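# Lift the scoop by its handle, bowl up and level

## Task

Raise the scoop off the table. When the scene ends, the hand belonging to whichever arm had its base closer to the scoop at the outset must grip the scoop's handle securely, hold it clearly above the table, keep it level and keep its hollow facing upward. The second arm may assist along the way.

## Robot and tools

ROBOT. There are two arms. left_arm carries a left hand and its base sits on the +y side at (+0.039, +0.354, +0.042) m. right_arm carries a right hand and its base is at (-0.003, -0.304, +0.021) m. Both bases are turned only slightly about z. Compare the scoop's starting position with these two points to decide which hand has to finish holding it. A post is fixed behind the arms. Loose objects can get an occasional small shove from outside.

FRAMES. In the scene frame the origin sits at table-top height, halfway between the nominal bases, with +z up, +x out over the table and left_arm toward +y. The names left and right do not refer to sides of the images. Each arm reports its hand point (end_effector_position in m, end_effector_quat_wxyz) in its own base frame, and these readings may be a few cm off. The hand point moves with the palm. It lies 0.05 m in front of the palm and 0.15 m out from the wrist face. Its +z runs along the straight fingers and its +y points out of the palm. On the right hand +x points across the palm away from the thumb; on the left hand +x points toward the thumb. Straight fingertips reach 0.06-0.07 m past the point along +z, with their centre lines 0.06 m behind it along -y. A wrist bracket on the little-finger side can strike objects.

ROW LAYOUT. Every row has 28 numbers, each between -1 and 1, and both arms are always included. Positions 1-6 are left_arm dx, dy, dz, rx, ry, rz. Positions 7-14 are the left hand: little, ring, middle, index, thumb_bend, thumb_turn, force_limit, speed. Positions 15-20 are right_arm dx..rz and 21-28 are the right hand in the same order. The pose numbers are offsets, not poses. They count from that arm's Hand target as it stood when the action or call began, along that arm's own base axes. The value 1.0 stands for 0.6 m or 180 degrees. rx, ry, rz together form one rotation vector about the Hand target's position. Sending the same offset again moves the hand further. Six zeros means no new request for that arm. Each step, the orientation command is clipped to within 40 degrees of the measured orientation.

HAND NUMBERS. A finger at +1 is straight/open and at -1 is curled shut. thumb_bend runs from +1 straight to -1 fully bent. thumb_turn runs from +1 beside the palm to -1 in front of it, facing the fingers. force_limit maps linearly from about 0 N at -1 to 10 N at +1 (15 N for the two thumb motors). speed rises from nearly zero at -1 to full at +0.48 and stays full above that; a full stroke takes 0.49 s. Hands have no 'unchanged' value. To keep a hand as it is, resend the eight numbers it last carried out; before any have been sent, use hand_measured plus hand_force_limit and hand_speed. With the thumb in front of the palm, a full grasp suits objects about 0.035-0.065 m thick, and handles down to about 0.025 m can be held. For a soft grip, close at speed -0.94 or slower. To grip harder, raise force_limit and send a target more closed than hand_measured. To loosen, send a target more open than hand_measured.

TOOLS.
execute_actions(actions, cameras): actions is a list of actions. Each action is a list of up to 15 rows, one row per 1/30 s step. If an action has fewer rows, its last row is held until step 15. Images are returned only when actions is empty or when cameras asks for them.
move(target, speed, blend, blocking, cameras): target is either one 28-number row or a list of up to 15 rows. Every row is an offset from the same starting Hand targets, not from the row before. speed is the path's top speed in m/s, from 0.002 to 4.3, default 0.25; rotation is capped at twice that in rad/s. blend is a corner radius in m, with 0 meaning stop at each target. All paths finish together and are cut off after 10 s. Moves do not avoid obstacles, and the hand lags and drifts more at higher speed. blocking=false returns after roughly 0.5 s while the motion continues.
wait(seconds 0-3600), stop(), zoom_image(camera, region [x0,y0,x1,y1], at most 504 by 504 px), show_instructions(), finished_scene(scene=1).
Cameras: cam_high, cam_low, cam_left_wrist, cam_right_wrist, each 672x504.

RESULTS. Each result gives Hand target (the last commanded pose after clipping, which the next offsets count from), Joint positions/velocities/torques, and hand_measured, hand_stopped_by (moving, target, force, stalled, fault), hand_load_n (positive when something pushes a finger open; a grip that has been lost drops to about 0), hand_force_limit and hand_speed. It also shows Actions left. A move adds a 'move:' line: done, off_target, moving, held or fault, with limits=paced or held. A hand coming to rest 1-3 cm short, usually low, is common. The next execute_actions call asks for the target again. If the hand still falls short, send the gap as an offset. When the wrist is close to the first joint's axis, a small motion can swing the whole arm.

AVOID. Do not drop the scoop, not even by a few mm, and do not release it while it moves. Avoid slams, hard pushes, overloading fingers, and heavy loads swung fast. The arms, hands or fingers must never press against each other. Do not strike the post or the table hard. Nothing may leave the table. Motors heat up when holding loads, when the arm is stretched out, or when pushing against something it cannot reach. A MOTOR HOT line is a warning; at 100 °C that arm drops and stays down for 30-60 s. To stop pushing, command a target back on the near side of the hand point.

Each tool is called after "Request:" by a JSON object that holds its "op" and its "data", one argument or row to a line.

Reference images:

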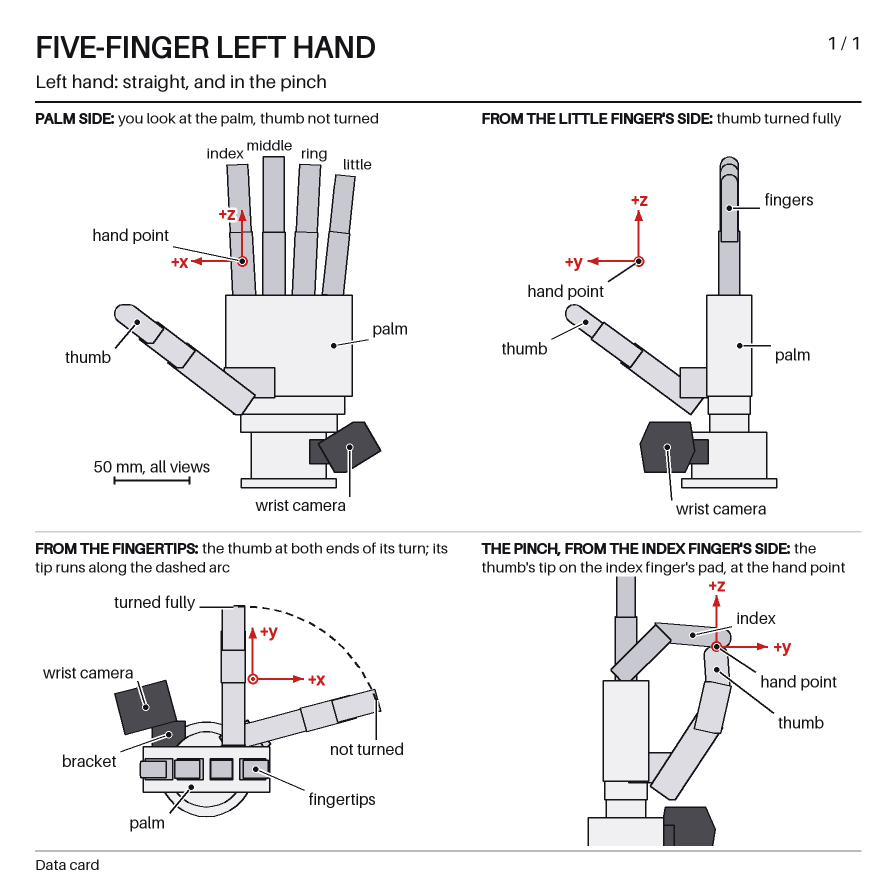

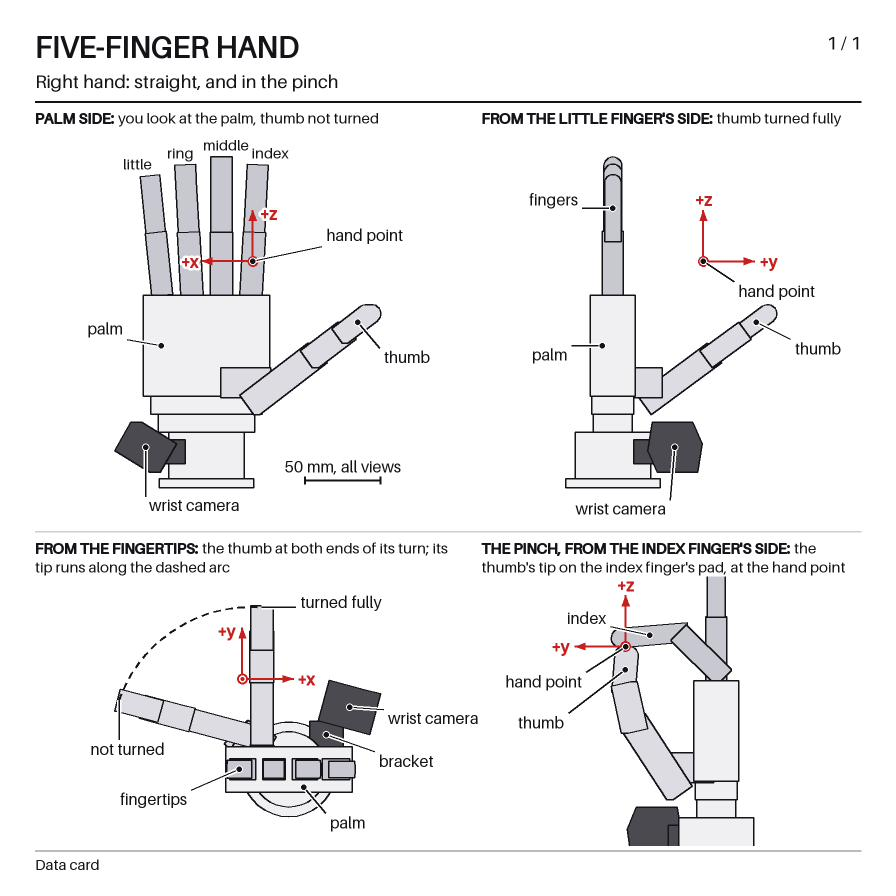

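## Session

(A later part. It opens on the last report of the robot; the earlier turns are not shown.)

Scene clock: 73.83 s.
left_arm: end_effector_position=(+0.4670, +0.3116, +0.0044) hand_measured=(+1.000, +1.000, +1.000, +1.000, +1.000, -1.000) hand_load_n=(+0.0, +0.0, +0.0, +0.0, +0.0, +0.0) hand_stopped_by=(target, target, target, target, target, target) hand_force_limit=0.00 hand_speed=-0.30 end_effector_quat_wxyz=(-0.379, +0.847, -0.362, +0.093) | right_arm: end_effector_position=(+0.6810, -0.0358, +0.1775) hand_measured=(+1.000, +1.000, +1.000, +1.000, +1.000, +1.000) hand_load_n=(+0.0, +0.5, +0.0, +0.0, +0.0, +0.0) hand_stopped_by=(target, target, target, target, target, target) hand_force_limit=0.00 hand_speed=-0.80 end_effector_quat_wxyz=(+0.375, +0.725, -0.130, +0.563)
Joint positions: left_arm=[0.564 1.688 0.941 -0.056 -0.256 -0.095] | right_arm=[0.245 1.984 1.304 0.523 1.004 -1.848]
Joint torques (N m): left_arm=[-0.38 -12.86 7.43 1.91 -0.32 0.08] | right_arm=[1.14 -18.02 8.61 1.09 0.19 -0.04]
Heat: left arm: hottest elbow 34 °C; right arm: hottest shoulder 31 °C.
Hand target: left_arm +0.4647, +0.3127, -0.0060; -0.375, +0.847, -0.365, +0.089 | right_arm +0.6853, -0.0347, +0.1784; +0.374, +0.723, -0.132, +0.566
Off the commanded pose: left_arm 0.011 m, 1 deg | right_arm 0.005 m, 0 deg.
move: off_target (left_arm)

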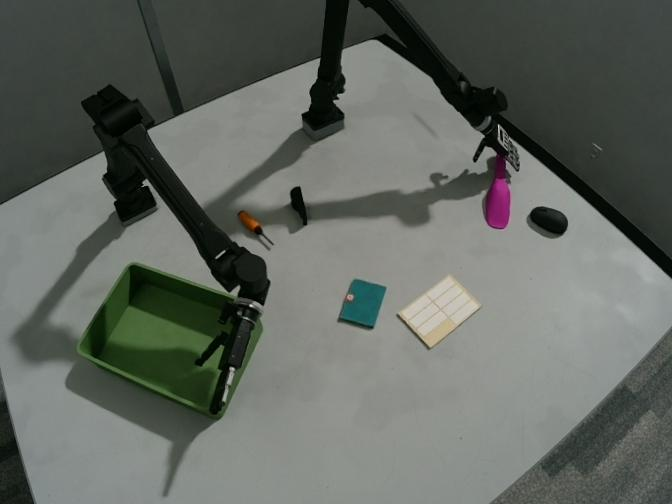

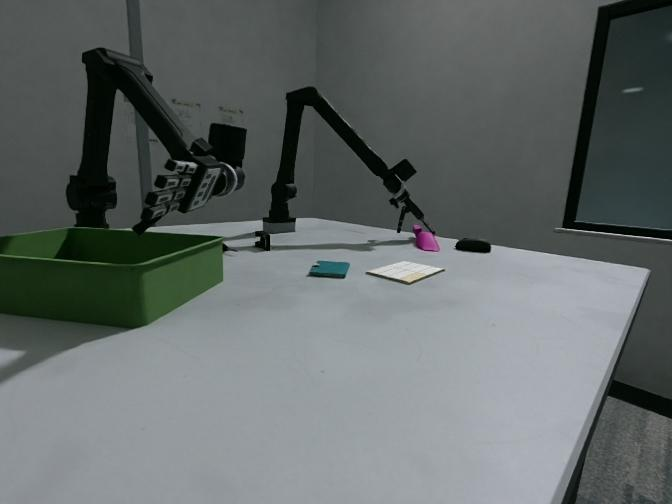

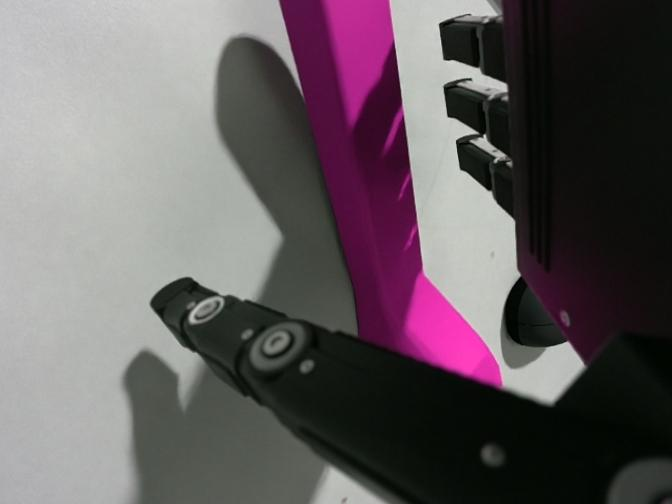

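Request:
{"op": "move", "data": {
  "target": [0.015,0.0183,-0.0233,0,0,0,1,1,1,1,1,-1,0,-0.3,0,0,0,0,0,0,1,1,1,1,1,1,0,-0.8],
  "cameras": ["cam_low","cam_left_wrist"],
  "speed": 0.05
}}

Request:
{"op": "zoom_image", "data": {
  "camera": "cam_low",
  "region": [380, 160, 480, 260]
}}

Scene clock: 77.30 s.
left_arm: end_effector_position=(+0.4645, +0.3129, -0.0218) hand_measured=(+1.000, +1.000, +1.000, +1.000, +1.000, -1.000) hand_load_n=(+0.0, +0.0, +0.0, +0.0, +0.0, +0.0) hand_stopped_by=(target, target, target, target, target, target) hand_force_limit=0.00 hand_speed=-0.30 end_effector_quat_wxyz=(-0.367, +0.850, -0.367, +0.086) | right_arm: end_effector_position=(+0.6810, -0.0358, +0.1775) hand_measured=(+1.000, +1.000, +1.000, +1.000, +1.000, +1.000) hand_load_n=(+0.0, +0.0, +0.0, +0.0, +0.0, +0.0) hand_stopped_by=(target, target, target, target, target, target) hand_force_limit=0.00 hand_speed=-0.80 end_effector_quat_wxyz=(+0.375, +0.725, -0.130, +0.563)
Joint positions: left_arm=[0.57 1.744 0.941 -0.028 -0.252 -0.089] | right_arm=[0.245 1.984 1.304 0.523 1.004 -1.848]
Joint torques (N m): left_arm=[0.03 -13.51 9.36 1.88 -0.28 0.13] | right_arm=[1.14 -18.02 8.61 1.09 0.19 -0.04]
Heat: left arm: hottest elbow 34 °C; right arm: hottest elbow 32 °C.
Hand target: left_arm +0.4736, +0.3238, -0.0200; -0.375, +0.847, -0.365, +0.089 | right_arm +0.6853, -0.0347, +0.1784; +0.374, +0.723, -0.132, +0.566
Off the commanded pose: left_arm 0.014 m, 1 deg | right_arm 0.005 m, 0 deg.
move: off_target (left_arm)

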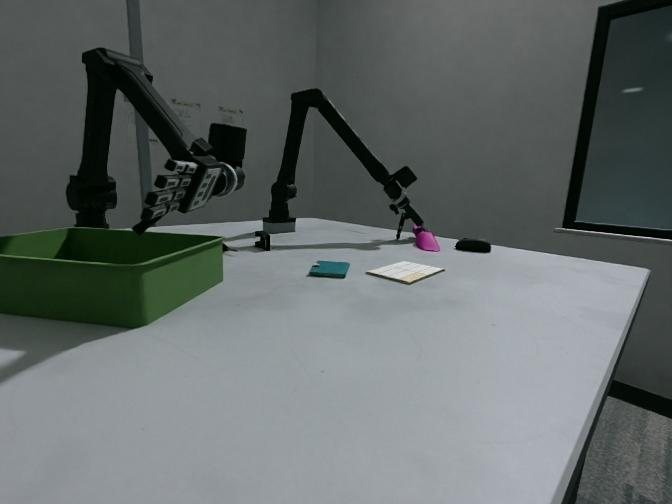

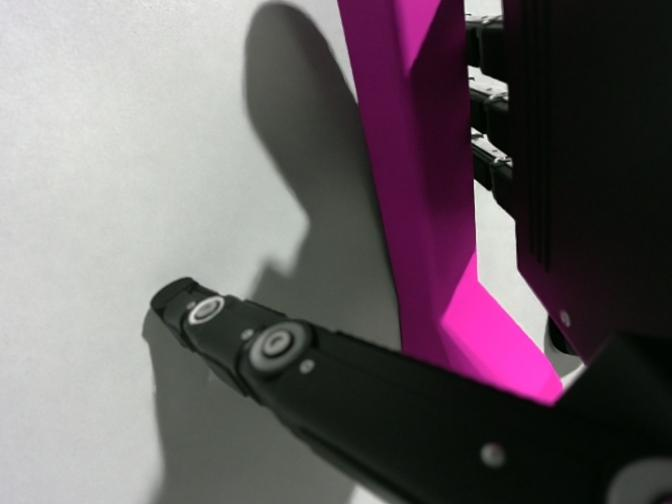

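Scaled by 5.040 from the camera's image (finer frame: 960x720).

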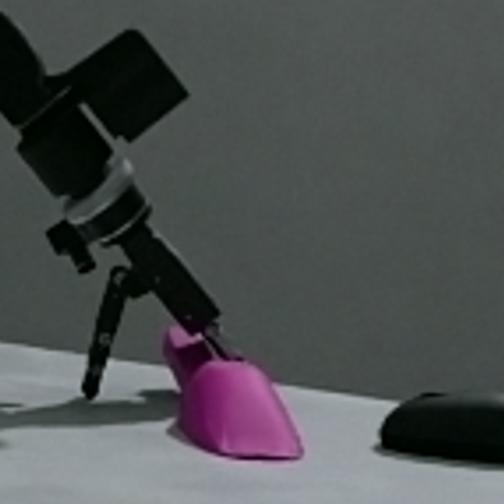

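Request:
{"op": "move", "data": {
  "target": [0.0107,0.0153,0.05,0,0,0,1,1,1,1,1,-1,0,-0.3,0,0,0,0,0,0,1,1,1,1,1,1,0,-0.8],
  "cameras": ["cam_left_wrist"],
  "speed": 0.08
}}

Request:
{"op": "zoom_image", "data": {
  "camera": "cam_left_wrist",
  "region": [100, 0, 600, 500]
}}

Scene clock: 81.10 s.
left_arm: end_effector_position=(+0.4695, +0.3213, -0.0048) hand_measured=(+1.000, +1.000, +1.000, +1.000, +1.000, -1.000) hand_load_n=(+0.0, +0.0, +0.0, +0.0, +0.0, +0.0) hand_stopped_by=(target, target, target, target, target, target) hand_force_limit=0.00 hand_speed=-0.30 end_effector_quat_wxyz=(-0.364, +0.852, -0.368, +0.083) | right_arm: end_effector_position=(+0.6810, -0.0358, +0.1775) hand_measured=(+1.000, +1.000, +1.000, +1.000, +1.000, +1.000) hand_load_n=(+0.0, +0.0, +0.0, +0.5, +0.0, +0.0) hand_stopped_by=(target, target, target, target, target, target) hand_force_limit=0.00 hand_speed=-0.80 end_effector_quat_wxyz=(+0.375, +0.725, -0.130, +0.563)
Joint positions: left_arm=[0.579 1.73 0.987 -0.095 -0.246 -0.082] | right_arm=[0.245 1.984 1.304 0.523 1.004 -1.848]
Joint torques (N m): left_arm=[-0.03 -15.33 10.25 0.96 -0.28 0.09] | right_arm=[1.14 -18.02 8.61 1.07 0.18 -0.04]
Heat: left arm: hottest elbow 35 °C; right arm: hottest elbow 32 °C.
Hand target: left_arm +0.4800, +0.3330, +0.0100; -0.375, +0.847, -0.365, +0.089 | right_arm +0.6853, -0.0347, +0.1784; +0.374, +0.723, -0.132, +0.566
Off the commanded pose: left_arm 0.022 m, 2 deg | right_arm 0.005 m, 0 deg.
move: off_target (left_arm)

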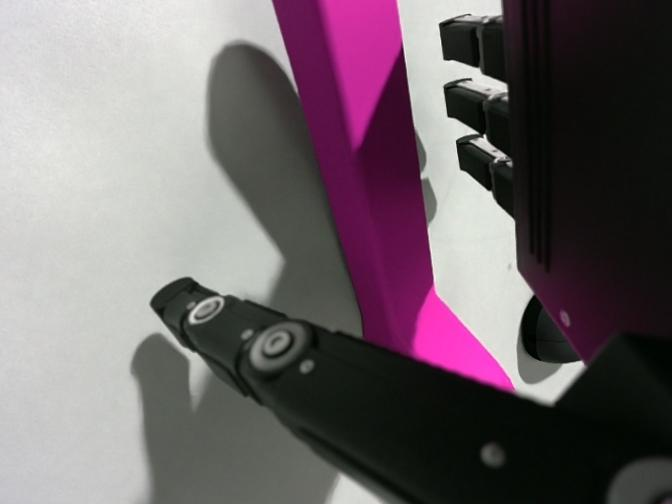

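Scaled by 1.008 from the camera's image (finer frame: 960x720).

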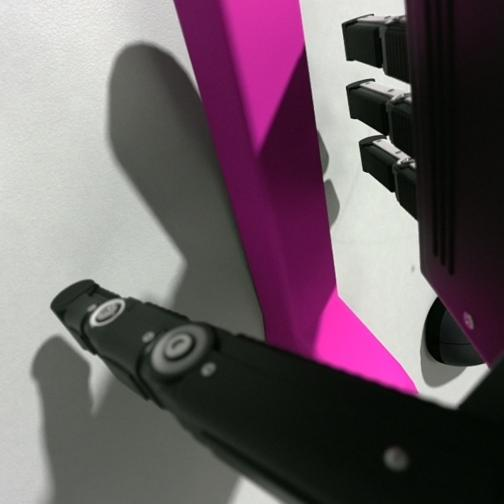

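Request:
{"op": "move", "data": {
  "target": [0,0,0,0,0,0,0.1,0.1,0.1,0.1,1,-1,0,-0.5,0,0,0,0,0,0,1,1,1,1,1,1,0,-0.8],
  "cameras": ["cam_left_wrist"],
  "speed": 0.08
}}

Request:
{"op": "zoom_image", "data": {
  "camera": "cam_left_wrist",
  "region": [250, 0, 600, 350]
}}

Scene clock: 83.27 s.
left_arm: end_effector_position=(+0.4706, +0.3220, -0.0035) hand_measured=(+0.100, +0.100, +0.100, +0.100, +1.000, -1.000) hand_load_n=(+0.0, +0.0, +0.0, +0.0, +0.0, +0.5) hand_stopped_by=(target, target, target, target, target, target) hand_force_limit=0.00 hand_speed=-0.50 end_effector_quat_wxyz=(-0.365, +0.851, -0.367, +0.084) | right_arm: end_effector_position=(+0.6810, -0.0358, +0.1775) hand_measured=(+1.000, +1.000, +1.000, +1.000, +1.000, +1.000) hand_load_n=(+0.0, +0.0, +0.0, +0.0, +0.0, +0.0) hand_stopped_by=(target, target, target, target, target, target) hand_force_limit=0.00 hand_speed=-0.80 end_effector_quat_wxyz=(+0.375, +0.725, -0.130, +0.563)
Joint positions: left_arm=[0.579 1.729 0.989 -0.095 -0.246 -0.082] | right_arm=[0.245 1.984 1.304 0.523 1.004 -1.848]
Joint torques (N m): left_arm=[-0.03 -15.56 10.1 0.95 -0.28 0.09] | right_arm=[1.2 -18.02 8.61 1.09 0.18 -0.04]
Heat: left arm: hottest elbow 35 °C; right arm: hottest elbow 32 °C.
Hand target: left_arm +0.4801, +0.3330, +0.0100; -0.375, +0.847, -0.365, +0.089 | right_arm +0.6853, -0.0347, +0.1784; +0.374, +0.723, -0.132, +0.566
Off the commanded pose: left_arm 0.020 m, 1 deg | right_arm 0.005 m, 0 deg.
move: done

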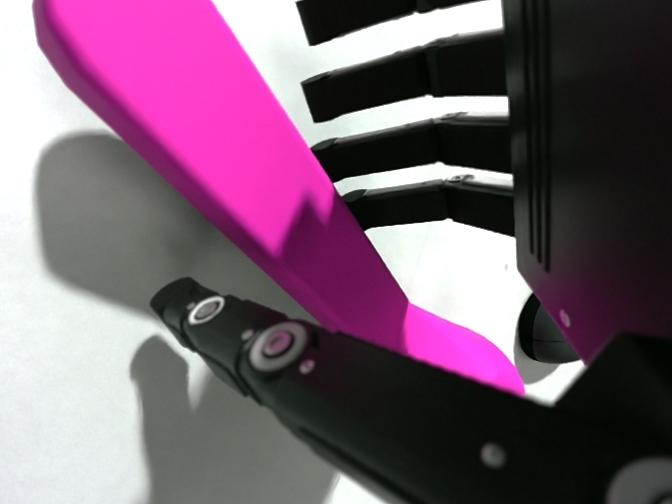

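Scaled by 1.440 from the camera's image (finer frame: 960x720).

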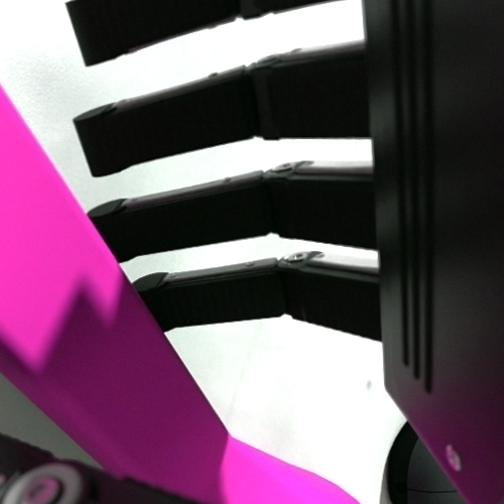

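Request:
{"op": "wait", "data": {
  "seconds": 0.1,
  "cameras": ["cam_high","cam_low","cam_left_wrist"]
}}

Request:
{"op": "zoom_image", "data": {
  "camera": "cam_low",
  "region": [380, 160, 480, 260]
}}

Request:
{"op": "zoom_image", "data": {
  "camera": "cam_high",
  "region": [440, 80, 580, 240]
}}

Scene clock: 84.40 s.
left_arm: end_effector_position=(+0.4706, +0.3220, -0.0035) hand_measured=(+0.100, +0.100, +0.100, +0.100, +1.000, -1.000) hand_load_n=(+0.5, +0.0, +0.0, +0.0, +0.0, +0.0) hand_stopped_by=(target, target, target, target, target, target) hand_force_limit=0.00 hand_speed=-0.50 end_effector_quat_wxyz=(-0.365, +0.851, -0.367, +0.084) | right_arm: end_effector_position=(+0.6810, -0.0358, +0.1775) hand_measured=(+1.000, +1.000, +1.000, +1.000, +1.000, +1.000) hand_load_n=(+0.0, +0.0, +0.0, +0.0, +0.0, +0.0) hand_stopped_by=(target, target, target, target, target, target) hand_force_limit=0.00 hand_speed=-0.80 end_effector_quat_wxyz=(+0.375, +0.725, -0.130, +0.563)
Joint positions: left_arm=[0.579 1.729 0.989 -0.095 -0.246 -0.082] | right_arm=[0.245 1.984 1.304 0.523 1.004 -1.848]
Joint torques (N m): left_arm=[-0.09 -15.74 10.13 0.92 -0.28 0.09] | right_arm=[1.2 -18.02 8.61 1.07 0.18 -0.04]
Heat: left arm: hottest elbow 35 °C; right arm: hottest elbow 32 °C.
Hand target: left_arm +0.4801, +0.3330, +0.0100; -0.375, +0.847, -0.365, +0.089 | right_arm +0.6853, -0.0347, +0.1784; +0.374, +0.723, -0.132, +0.566
Off the commanded pose: left_arm 0.020 m, 1 deg | right_arm 0.005 m, 0 deg.
wait: 0.10 s; at rest from the start

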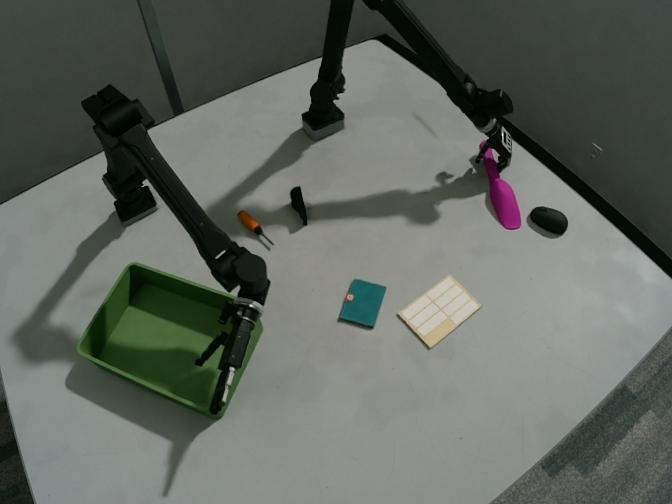

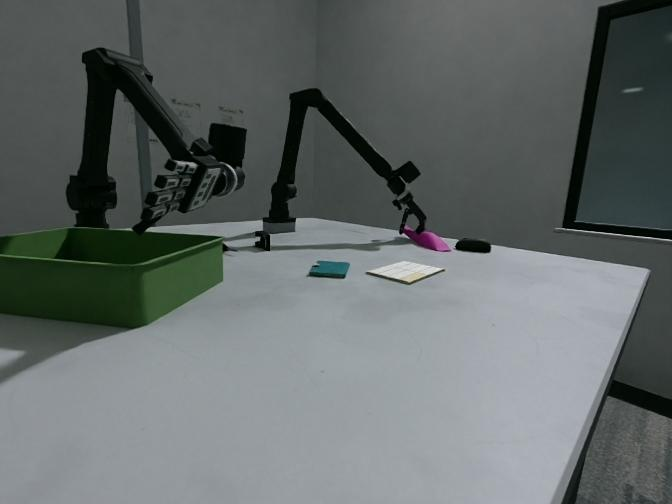

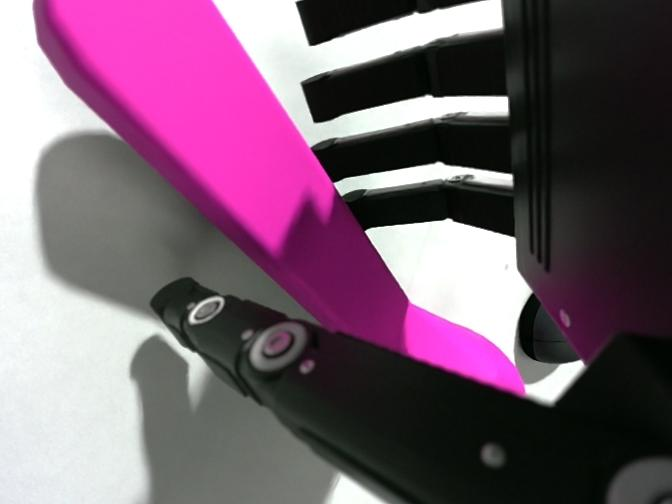

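Scaled by 5.040 from the camera's image (finer frame: 960x720).

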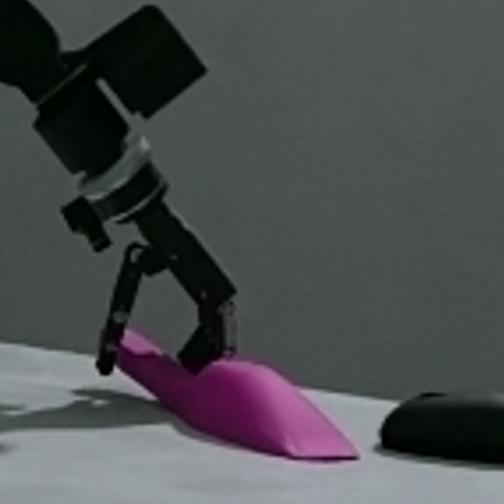

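Scaled by 3.150 from the camera's image (finer frame: 960x720).

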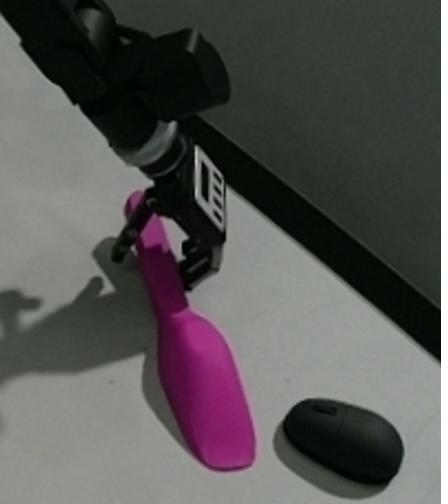

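Request:
{"op": "move", "data": {
  "target": [0,0,0,0,0,0,1,1,1,1,1,-1,0,-0.3,0,0,0,0,0,0,1,1,1,1,1,1,0,-0.8],
  "cameras": [],
  "speed": 0.08
}}

Request:
{"op": "move", "data": {
  "target": [
    [0,0,0.11,0,0,0,1,1,1,1,1,-1,0,-0.3,0,0,0,0,0,0,1,1,1,1,1,1,0,-0.8],
    [-0.133,0.062,0.2,-0.228,0.1106,0.1133,1,1,1,1,1,1,0,-0.3,0,0,0,0,0,0,1,1,1,1,1,1,0,-0.8]
  ],
  "cameras": ["cam_high","cam_low","cam_left_wrist"],
  "speed": 0.15,
  "blend": 0.03
}}

Scene clock: 92.33 s.
left_arm: end_effector_position=(+0.4705, +0.3220, -0.0035) hand_measured=(+1.000, +1.000, +1.000, +1.000, +1.000, -1.000) hand_load_n=(+0.0, +0.0, +0.0, +0.0, +0.0, +0.0) hand_stopped_by=(target, target, target, target, target, target) hand_force_limit=0.00 hand_speed=-0.30 end_effector_quat_wxyz=(-0.365, +0.851, -0.368, +0.084) | right_arm: end_effector_position=(+0.6810, -0.0358, +0.1775) hand_measured=(+1.000, +1.000, +1.000, +1.000, +1.000, +1.000) hand_load_n=(+0.0, +0.0, +0.0, +0.0, +0.0, +0.0) hand_stopped_by=(target, target, target, target, target, target) hand_force_limit=0.00 hand_speed=-0.80 end_effector_quat_wxyz=(+0.375, +0.725, -0.130, +0.563)
Joint positions: left_arm=[0.579 1.729 0.989 -0.095 -0.246 -0.082] | right_arm=[0.245 1.984 1.304 0.523 1.004 -1.848]
Joint torques (N m): left_arm=[-0.09 -15.44 10.1 0.94 -0.28 0.08] | right_arm=[1.2 -18.02 8.61 1.07 0.19 -0.04]
Heat: left arm: hottest elbow 37 °C; right arm: hottest elbow 32 °C.
Hand target: left_arm +0.4801, +0.3330, +0.0100; -0.375, +0.847, -0.365, +0.089 | right_arm +0.6853, -0.0347, +0.1784; +0.374, +0.723, -0.132, +0.566
Off the commanded pose: left_arm 0.020 m, 1 deg | right_arm 0.005 m, 0 deg.
move: done

Scene clock: 98.20 s.
left_arm: end_effector_position=(+0.3927, +0.3604, +0.1296) hand_measured=(+1.000, +1.000, +1.000, +1.000, +1.000, +1.000) hand_load_n=(+0.0, +0.0, +0.0, +0.0, +0.0, +0.0) hand_stopped_by=(target, target, target, target, target, target) hand_force_limit=0.00 hand_speed=-0.30 end_effector_quat_wxyz=(+0.002, +0.975, -0.223, -0.002) | right_arm: end_effector_position=(+0.6810, -0.0358, +0.1775) hand_measured=(+1.000, +1.000, +1.000, +1.000, +1.000, +1.000) hand_load_n=(+0.0, +0.0, +0.0, +0.0, +0.0, +0.0) hand_stopped_by=(target, target, target, target, target, target) hand_force_limit=0.00 hand_speed=-0.80 end_effector_quat_wxyz=(+0.375, +0.725, -0.130, +0.563)
Joint positions: left_arm=[0.831 1.892 1.706 -1.391 -0.002 -0.291] | right_arm=[0.245 1.984 1.304 0.523 1.004 -1.848]
Joint torques (N m): left_arm=[-0.32 -17.26 11.84 -0.35 -0.12 -0.11] | right_arm=[1.2 -18.02 8.61 1.09 0.19 -0.04]
Heat: left arm: hottest elbow 39 °C; right arm: hottest elbow 33 °C.
Hand target: left_arm +0.4002, +0.3702, +0.1300; +0.000, +0.976, -0.217, +0.000 | right_arm +0.6853, -0.0347, +0.1784; +0.374, +0.723, -0.132, +0.566
Off the commanded pose: left_arm 0.012 m, 1 deg | right_arm 0.005 m, 0 deg.
move: off_target (left_arm); target 2's new numbers were sent with left_arm's hand 0.012 m and 1 deg from that target

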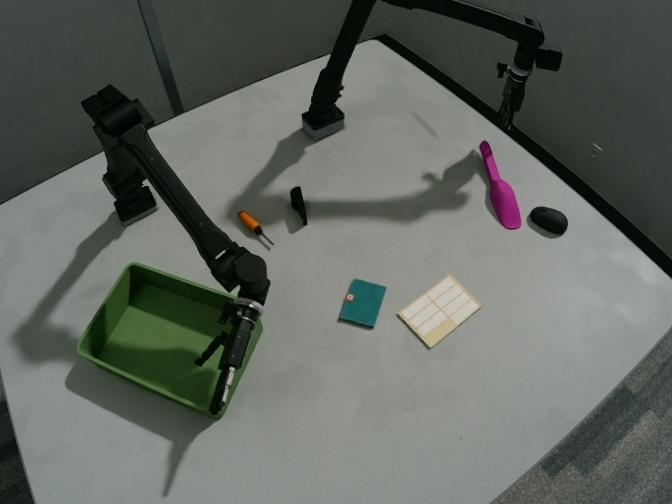

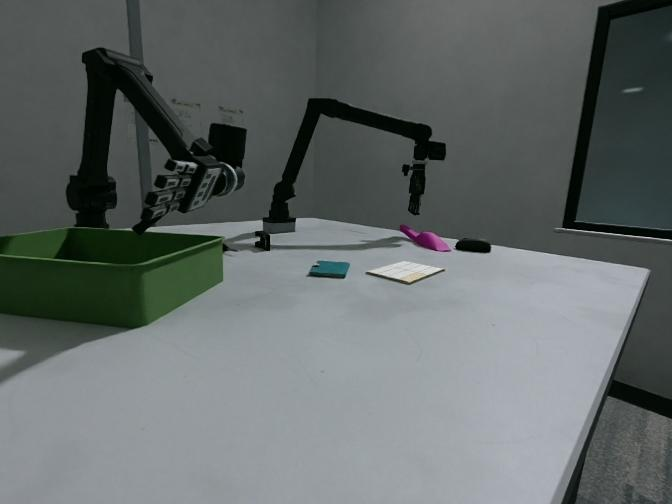

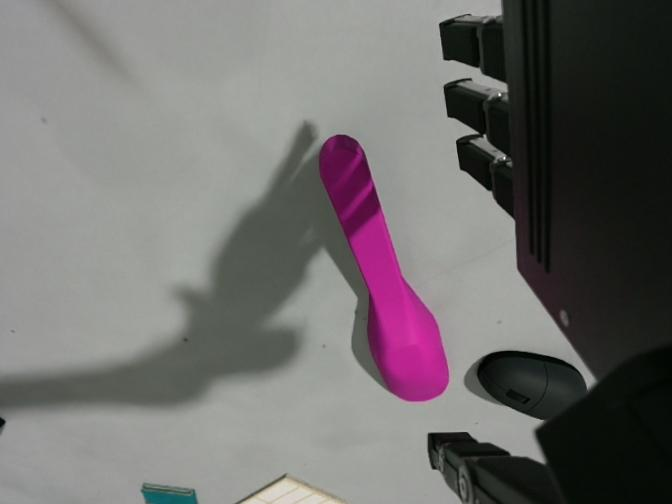

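Request:
{"op": "zoom_image", "data": {
  "camera": "cam_low",
  "region": [390, 200, 500, 260]
}}

Request:
{"op": "zoom_image", "data": {
  "camera": "cam_left_wrist",
  "region": [290, 110, 480, 420]
}}

Scaled by 4.582 from the camera's image (finer frame: 960x720).

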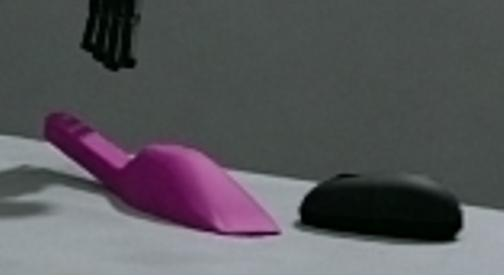

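Scaled by 1.626 from the camera's image (finer frame: 960x720).

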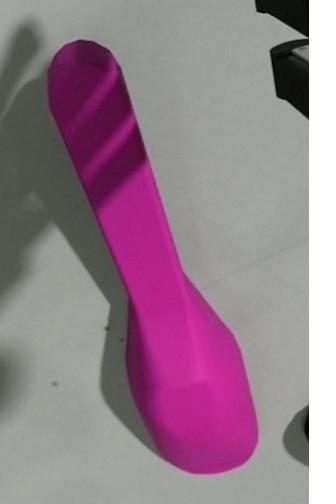

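Request:
{"op": "move", "data": {
  "target": [0.133,-0.067,-0.10,0.2457,-0.0638,-0.0074,1,1,1,1,1,-1,0,-0.3,0,0,0,0,0,0,1,1,1,1,1,1,0,-0.8],
  "cameras": ["cam_high","cam_low","cam_left_wrist"],
  "speed": 0.15
}}

Scene clock: 118.13 s.
left_arm: end_effector_position=(+0.4779, +0.3313, +0.0669) hand_measured=(+1.000, +1.000, +1.000, +1.000, +1.000, -1.000) hand_load_n=(+0.0, +0.0, +0.0, +0.0, +0.0, +0.0) hand_stopped_by=(target, target, target, target, target, target) hand_force_limit=0.00 hand_speed=-0.30 end_effector_quat_wxyz=(-0.383, +0.899, -0.213, +0.009) | right_arm: end_effector_position=(+0.6810, -0.0358, +0.1775) hand_measured=(+1.000, +1.000, +1.000, +1.000, +1.000, +1.000) hand_load_n=(+0.0, +0.0, +0.0, +0.0, -0.5, +0.0) hand_stopped_by=(target, target, target, target, target, target) hand_force_limit=0.00 hand_speed=-0.80 end_effector_quat_wxyz=(+0.375, +0.725, -0.130, +0.563)
Joint positions: left_arm=[0.515 1.675 1.157 -0.444 -0.533 -0.419] | right_arm=[0.245 1.984 1.304 0.523 1.004 -1.848]
Joint torques (N m): left_arm=[-0.97 -16.5 8.23 1.74 -0.64 -0.03] | right_arm=[1.2 -18.02 8.59 1.09 0.19 -0.04]
Heat: left arm: hottest elbow 44 °C; right arm: hottest elbow 33 °C.
Hand target: left_arm +0.4799, +0.3300, +0.0699; -0.388, +0.897, -0.211, +0.014 | right_arm +0.6853, -0.0347, +0.1784; +0.374, +0.723, -0.132, +0.566
Off the commanded pose: left_arm 0.004 m, 1 deg | right_arm 0.005 m, 0 deg.
move: done

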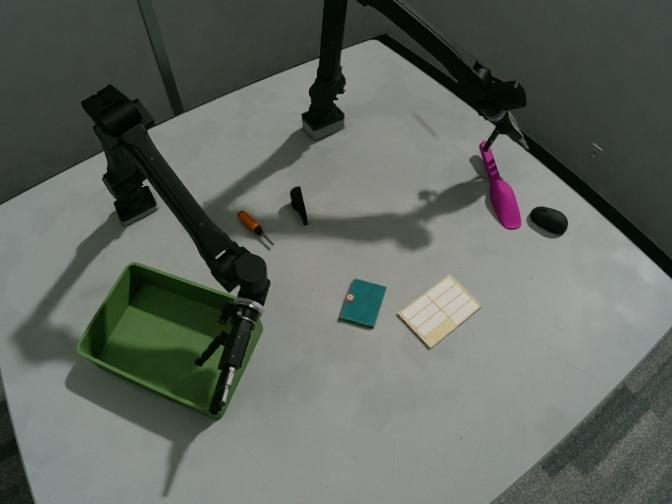

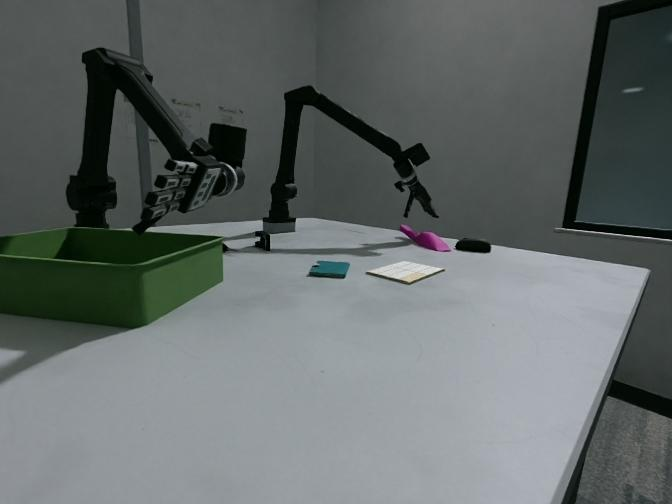

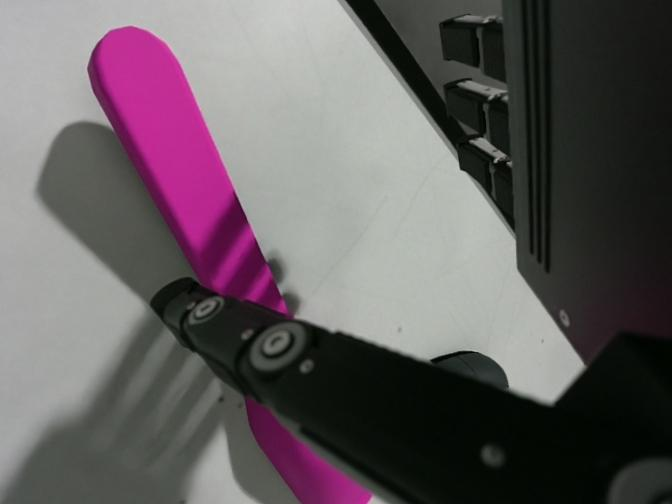

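Request:
{"op": "move", "data": {
  "target": [-0.0057,-0.0333,-0.075,0,0,0,1,1,1,1,1,-1,0,-0.3,0,0,0,0,0,0,1,1,1,1,1,1,0,-0.8],
  "cameras": ["cam_low","cam_left_wrist"],
  "speed": 0.1
}}

Request:
{"op": "zoom_image", "data": {
  "camera": "cam_low",
  "region": [380, 180, 480, 260]
}}

Scene clock: 121.33 s.
left_arm: end_effector_position=(+0.4757, +0.3124, +0.0366) hand_measured=(+1.000, +1.000, +1.000, +1.000, +1.000, -1.000) hand_load_n=(+0.0, +0.0, +0.0, +0.0, +0.0, +0.0) hand_stopped_by=(target, target, target, target, target, target) hand_force_limit=0.00 hand_speed=-0.30 end_effector_quat_wxyz=(-0.391, +0.896, -0.211, +0.017) | right_arm: end_effector_position=(+0.6810, -0.0358, +0.1775) hand_measured=(+1.000, +1.000, +1.000, +1.000, +1.000, +1.000) hand_load_n=(+0.0, +0.0, +0.0, +0.0, +0.0, +0.5) hand_stopped_by=(target, target, target, target, target, target) hand_force_limit=0.00 hand_speed=-0.80 end_effector_quat_wxyz=(+0.375, +0.725, -0.130, +0.563)
Joint positions: left_arm=[0.483 1.685 1.07 -0.335 -0.551 -0.443] | right_arm=[0.245 1.984 1.304 0.523 1.004 -1.848]
Joint torques (N m): left_arm=[-0.85 -13.45 7.88 1.62 -0.65 -0.1] | right_arm=[1.14 -17.96 8.61 1.09 0.18 -0.04]
Heat: left arm: hottest elbow 44 °C; right arm: hottest elbow 33 °C.
Hand target: left_arm +0.4766, +0.3101, +0.0250; -0.388, +0.897, -0.211, +0.014 | right_arm +0.6853, -0.0347, +0.1784; +0.374, +0.723, -0.132, +0.566
Off the commanded pose: left_arm 0.012 m, 1 deg | right_arm 0.005 m, 0 deg.
move: off_target (left_arm)

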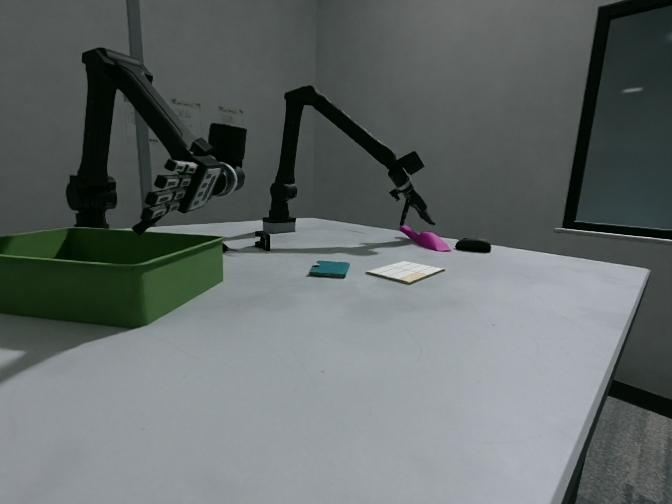

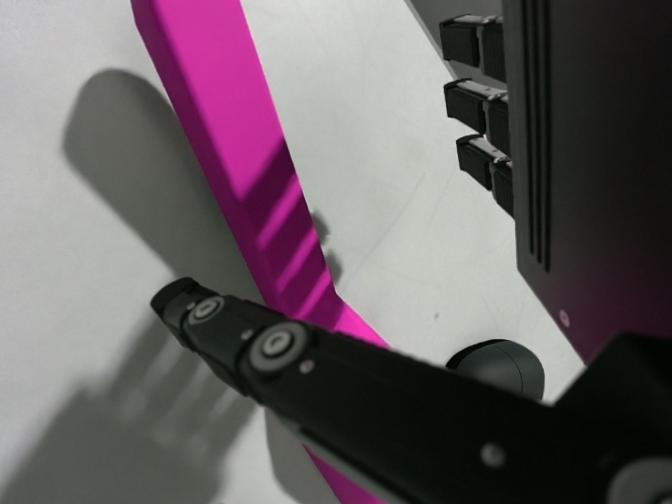

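Scaled by 5.040 from the camera's image (finer frame: 960x720).

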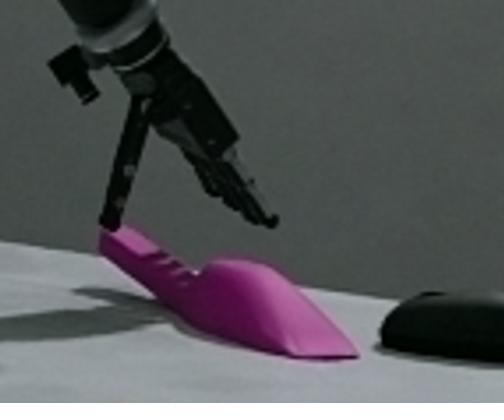

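Request:
{"op": "move", "data": {
  "target": [0.015,-0.015,-0.066,0,0,0,1,1,1,1,1,-1,0,-0.3,0,0,0,0,0,0,1,1,1,1,1,1,0,-0.8],
  "cameras": ["cam_low","cam_left_wrist"],
  "speed": 0.06
}}

Request:
{"op": "zoom_image", "data": {
  "camera": "cam_low",
  "region": [380, 180, 480, 260]
}}

Scene clock: 124.07 s.
left_arm: end_effector_position=(+0.4850, +0.3041, -0.0031) hand_measured=(+1.000, +1.000, +1.000, +1.000, +1.000, -1.000) hand_load_n=(+0.0, +0.0, +0.0, +0.0, +0.0, +0.0) hand_stopped_by=(target, target, target, target, target, target) hand_force_limit=0.00 hand_speed=-0.30 end_effector_quat_wxyz=(-0.391, +0.896, -0.211, +0.016) | right_arm: end_effector_position=(+0.6810, -0.0358, +0.1775) hand_measured=(+1.000, +1.000, +1.000, +1.000, +1.000, +1.000) hand_load_n=(+0.0, +0.0, +0.0, +0.0, +0.0, +0.0) hand_stopped_by=(target, target, target, target, target, target) hand_force_limit=0.00 hand_speed=-0.80 end_effector_quat_wxyz=(+0.375, +0.725, -0.130, +0.563)
Joint positions: left_arm=[0.46 1.763 1.05 -0.25 -0.565 -0.467] | right_arm=[0.245 1.984 1.304 0.523 1.004 -1.848]
Joint torques (N m): left_arm=[-1.03 -13.8 7.34 1.58 -0.66 -0.1] | right_arm=[1.14 -18.02 8.59 1.09 0.18 -0.04]
Heat: left arm: hottest elbow 43 °C; right arm: hottest elbow 33 °C.
Hand target: left_arm +0.4856, +0.3010, -0.0146; -0.388, +0.897, -0.211, +0.014 | right_arm +0.6853, -0.0347, +0.1784; +0.374, +0.723, -0.132, +0.566
Off the commanded pose: left_arm 0.012 m, 0 deg | right_arm 0.005 m, 0 deg.
move: off_target (left_arm)

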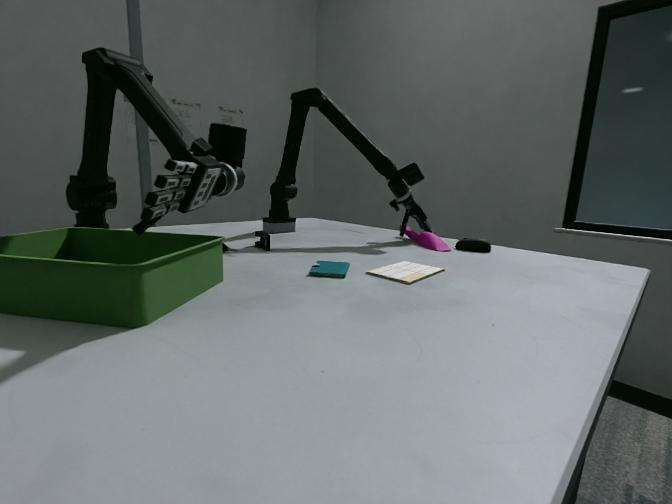

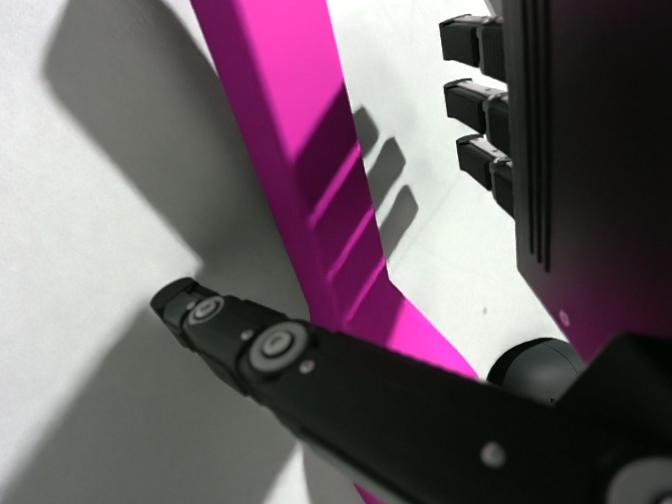

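Scaled by 5.040 from the camera's image (finer frame: 960x720).

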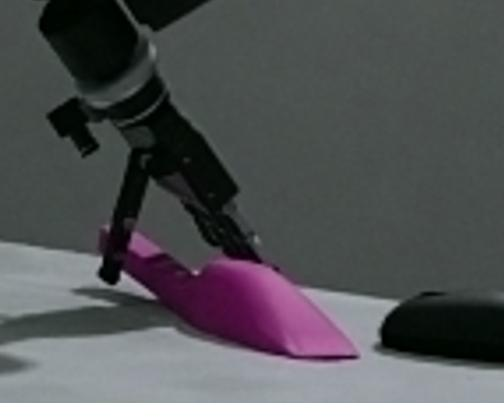

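Request:
{"op": "move", "data": {
  "target": [0.004,0.0092,-0.0167,0,0,0,1,1,1,1,1,-1,0,-0.3,0,0,0,0,0,0,1,1,1,1,1,1,0,-0.8],
  "cameras": ["cam_low","cam_left_wrist"],
  "speed": 0.06
}}

Scene clock: 126.57 s.
left_arm: end_effector_position=(+0.4869, +0.3051, -0.0162) hand_measured=(+1.000, +1.000, +1.000, +1.000, +1.000, -1.000) hand_load_n=(+0.0, +0.0, +0.0, +0.0, +0.0, +0.0) hand_stopped_by=(target, target, target, target, target, target) hand_force_limit=0.00 hand_speed=-0.30 end_effector_quat_wxyz=(-0.390, +0.896, -0.211, +0.015) | right_arm: end_effector_position=(+0.6810, -0.0358, +0.1775) hand_measured=(+1.000, +1.000, +1.000, +1.000, +1.000, +1.000) hand_load_n=(+0.0, +0.0, +0.0, +0.0, +0.0, +0.0) hand_stopped_by=(target, target, target, target, target, target) hand_force_limit=0.00 hand_speed=-0.80 end_effector_quat_wxyz=(+0.375, +0.725, -0.130, +0.563)
Joint positions: left_arm=[0.46 1.793 1.05 -0.225 -0.565 -0.468] | right_arm=[0.245 1.984 1.304 0.523 1.004 -1.848]
Joint torques (N m): left_arm=[-0.5 -14.33 7.69 1.58 -0.51 -0.01] | right_arm=[1.14 -18.02 8.61 1.07 0.19 -0.04]
Heat: left arm: hottest elbow 43 °C; right arm: hottest elbow 34 °C.
Hand target: left_arm +0.4880, +0.3064, -0.0247; -0.388, +0.897, -0.211, +0.014 | right_arm +0.6853, -0.0347, +0.1784; +0.374, +0.723, -0.132, +0.566
Off the commanded pose: left_arm 0.009 m, 0 deg | right_arm 0.005 m, 0 deg.
move: done

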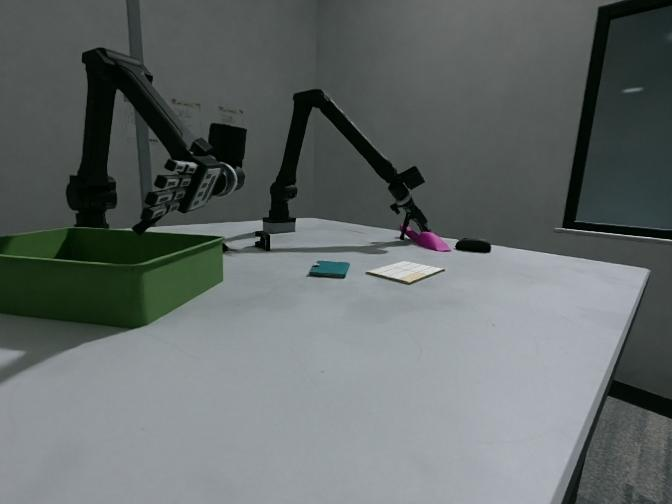

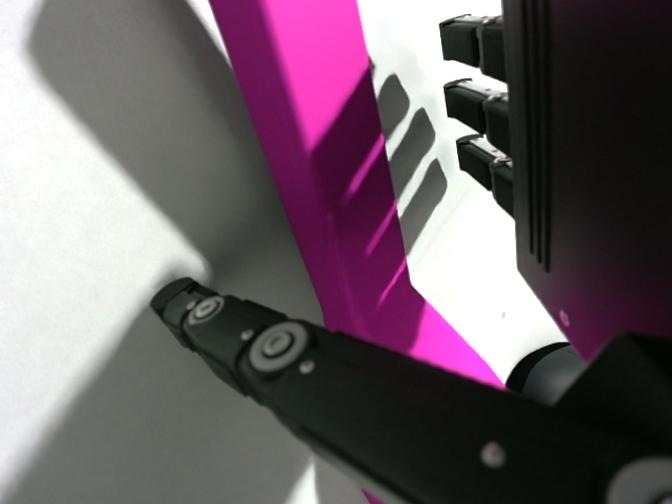

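Request:
{"op": "move", "data": {
  "target": [0,0,0,0,0,0,0.3,0.3,0.3,0.3,0.4,-1,-0.4,-0.7,0,0,0,0,0,0,1,1,1,1,1,1,0,-0.8],
  "cameras": ["cam_low","cam_left_wrist"]
}}

Scene clock: 129.57 s.
left_arm: end_effector_position=(+0.4917, +0.3094, -0.0108) hand_measured=(+0.300, +0.300, +0.644, +0.300, +0.400, -1.000) hand_load_n=(+0.0, +0.0, +0.0, +2.0, +0.0, +0.0) hand_stopped_by=(target, target, force, target, target, target) hand_force_limit=-0.40 hand_speed=-0.70 end_effector_quat_wxyz=(-0.400, +0.894, -0.203, +0.023) | right_arm: end_effector_position=(+0.6810, -0.0358, +0.1775) hand_measured=(+1.000, +1.000, +1.000, +1.000, +1.000, +1.000) hand_load_n=(+0.0, +0.0, +0.0, +0.0, +0.0, +0.0) hand_stopped_by=(target, target, target, target, target, target) hand_force_limit=0.00 hand_speed=-0.80 end_effector_quat_wxyz=(+0.375, +0.725, -0.130, +0.563)
Joint positions: left_arm=[0.461 1.789 1.05 -0.201 -0.572 -0.472] | right_arm=[0.245 1.984 1.304 0.523 1.004 -1.848]
Joint torques (N m): left_arm=[-0.5 -14.1 7.77 0.59 -0.27 0.03] | right_arm=[1.14 -18.02 8.61 1.09 0.19 -0.04]
Heat: left arm: hottest elbow 43 °C; right arm: hottest elbow 34 °C.
Hand target: left_arm +0.4880, +0.3065, -0.0247; -0.388, +0.897, -0.211, +0.014 | right_arm +0.6853, -0.0347, +0.1784; +0.374, +0.723, -0.132, +0.566
Off the commanded pose: left_arm 0.015 m, 2 deg | right_arm 0.005 m, 0 deg.
move: done

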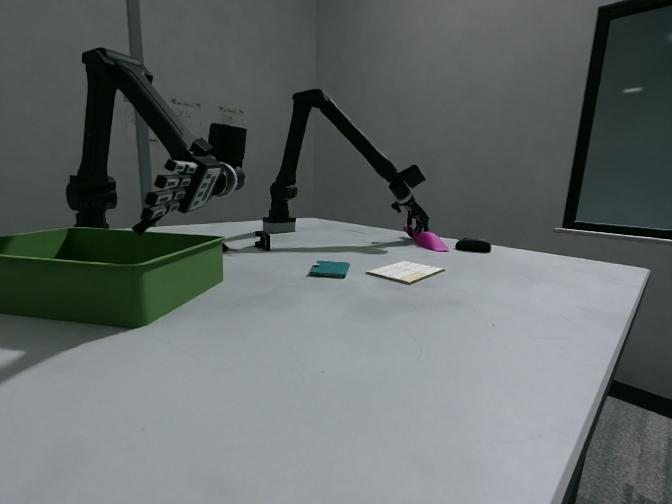

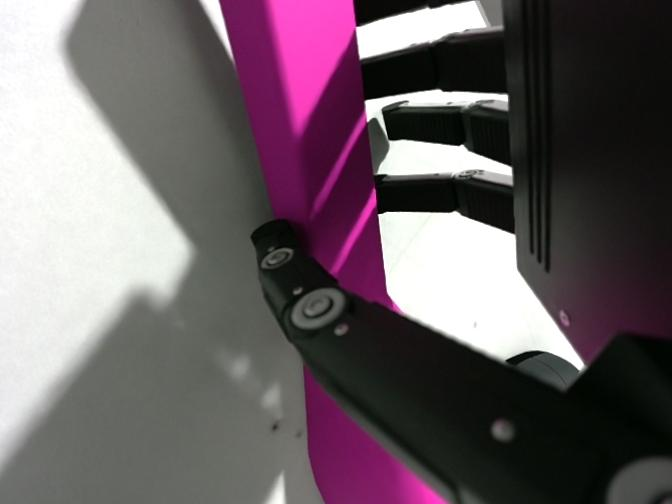

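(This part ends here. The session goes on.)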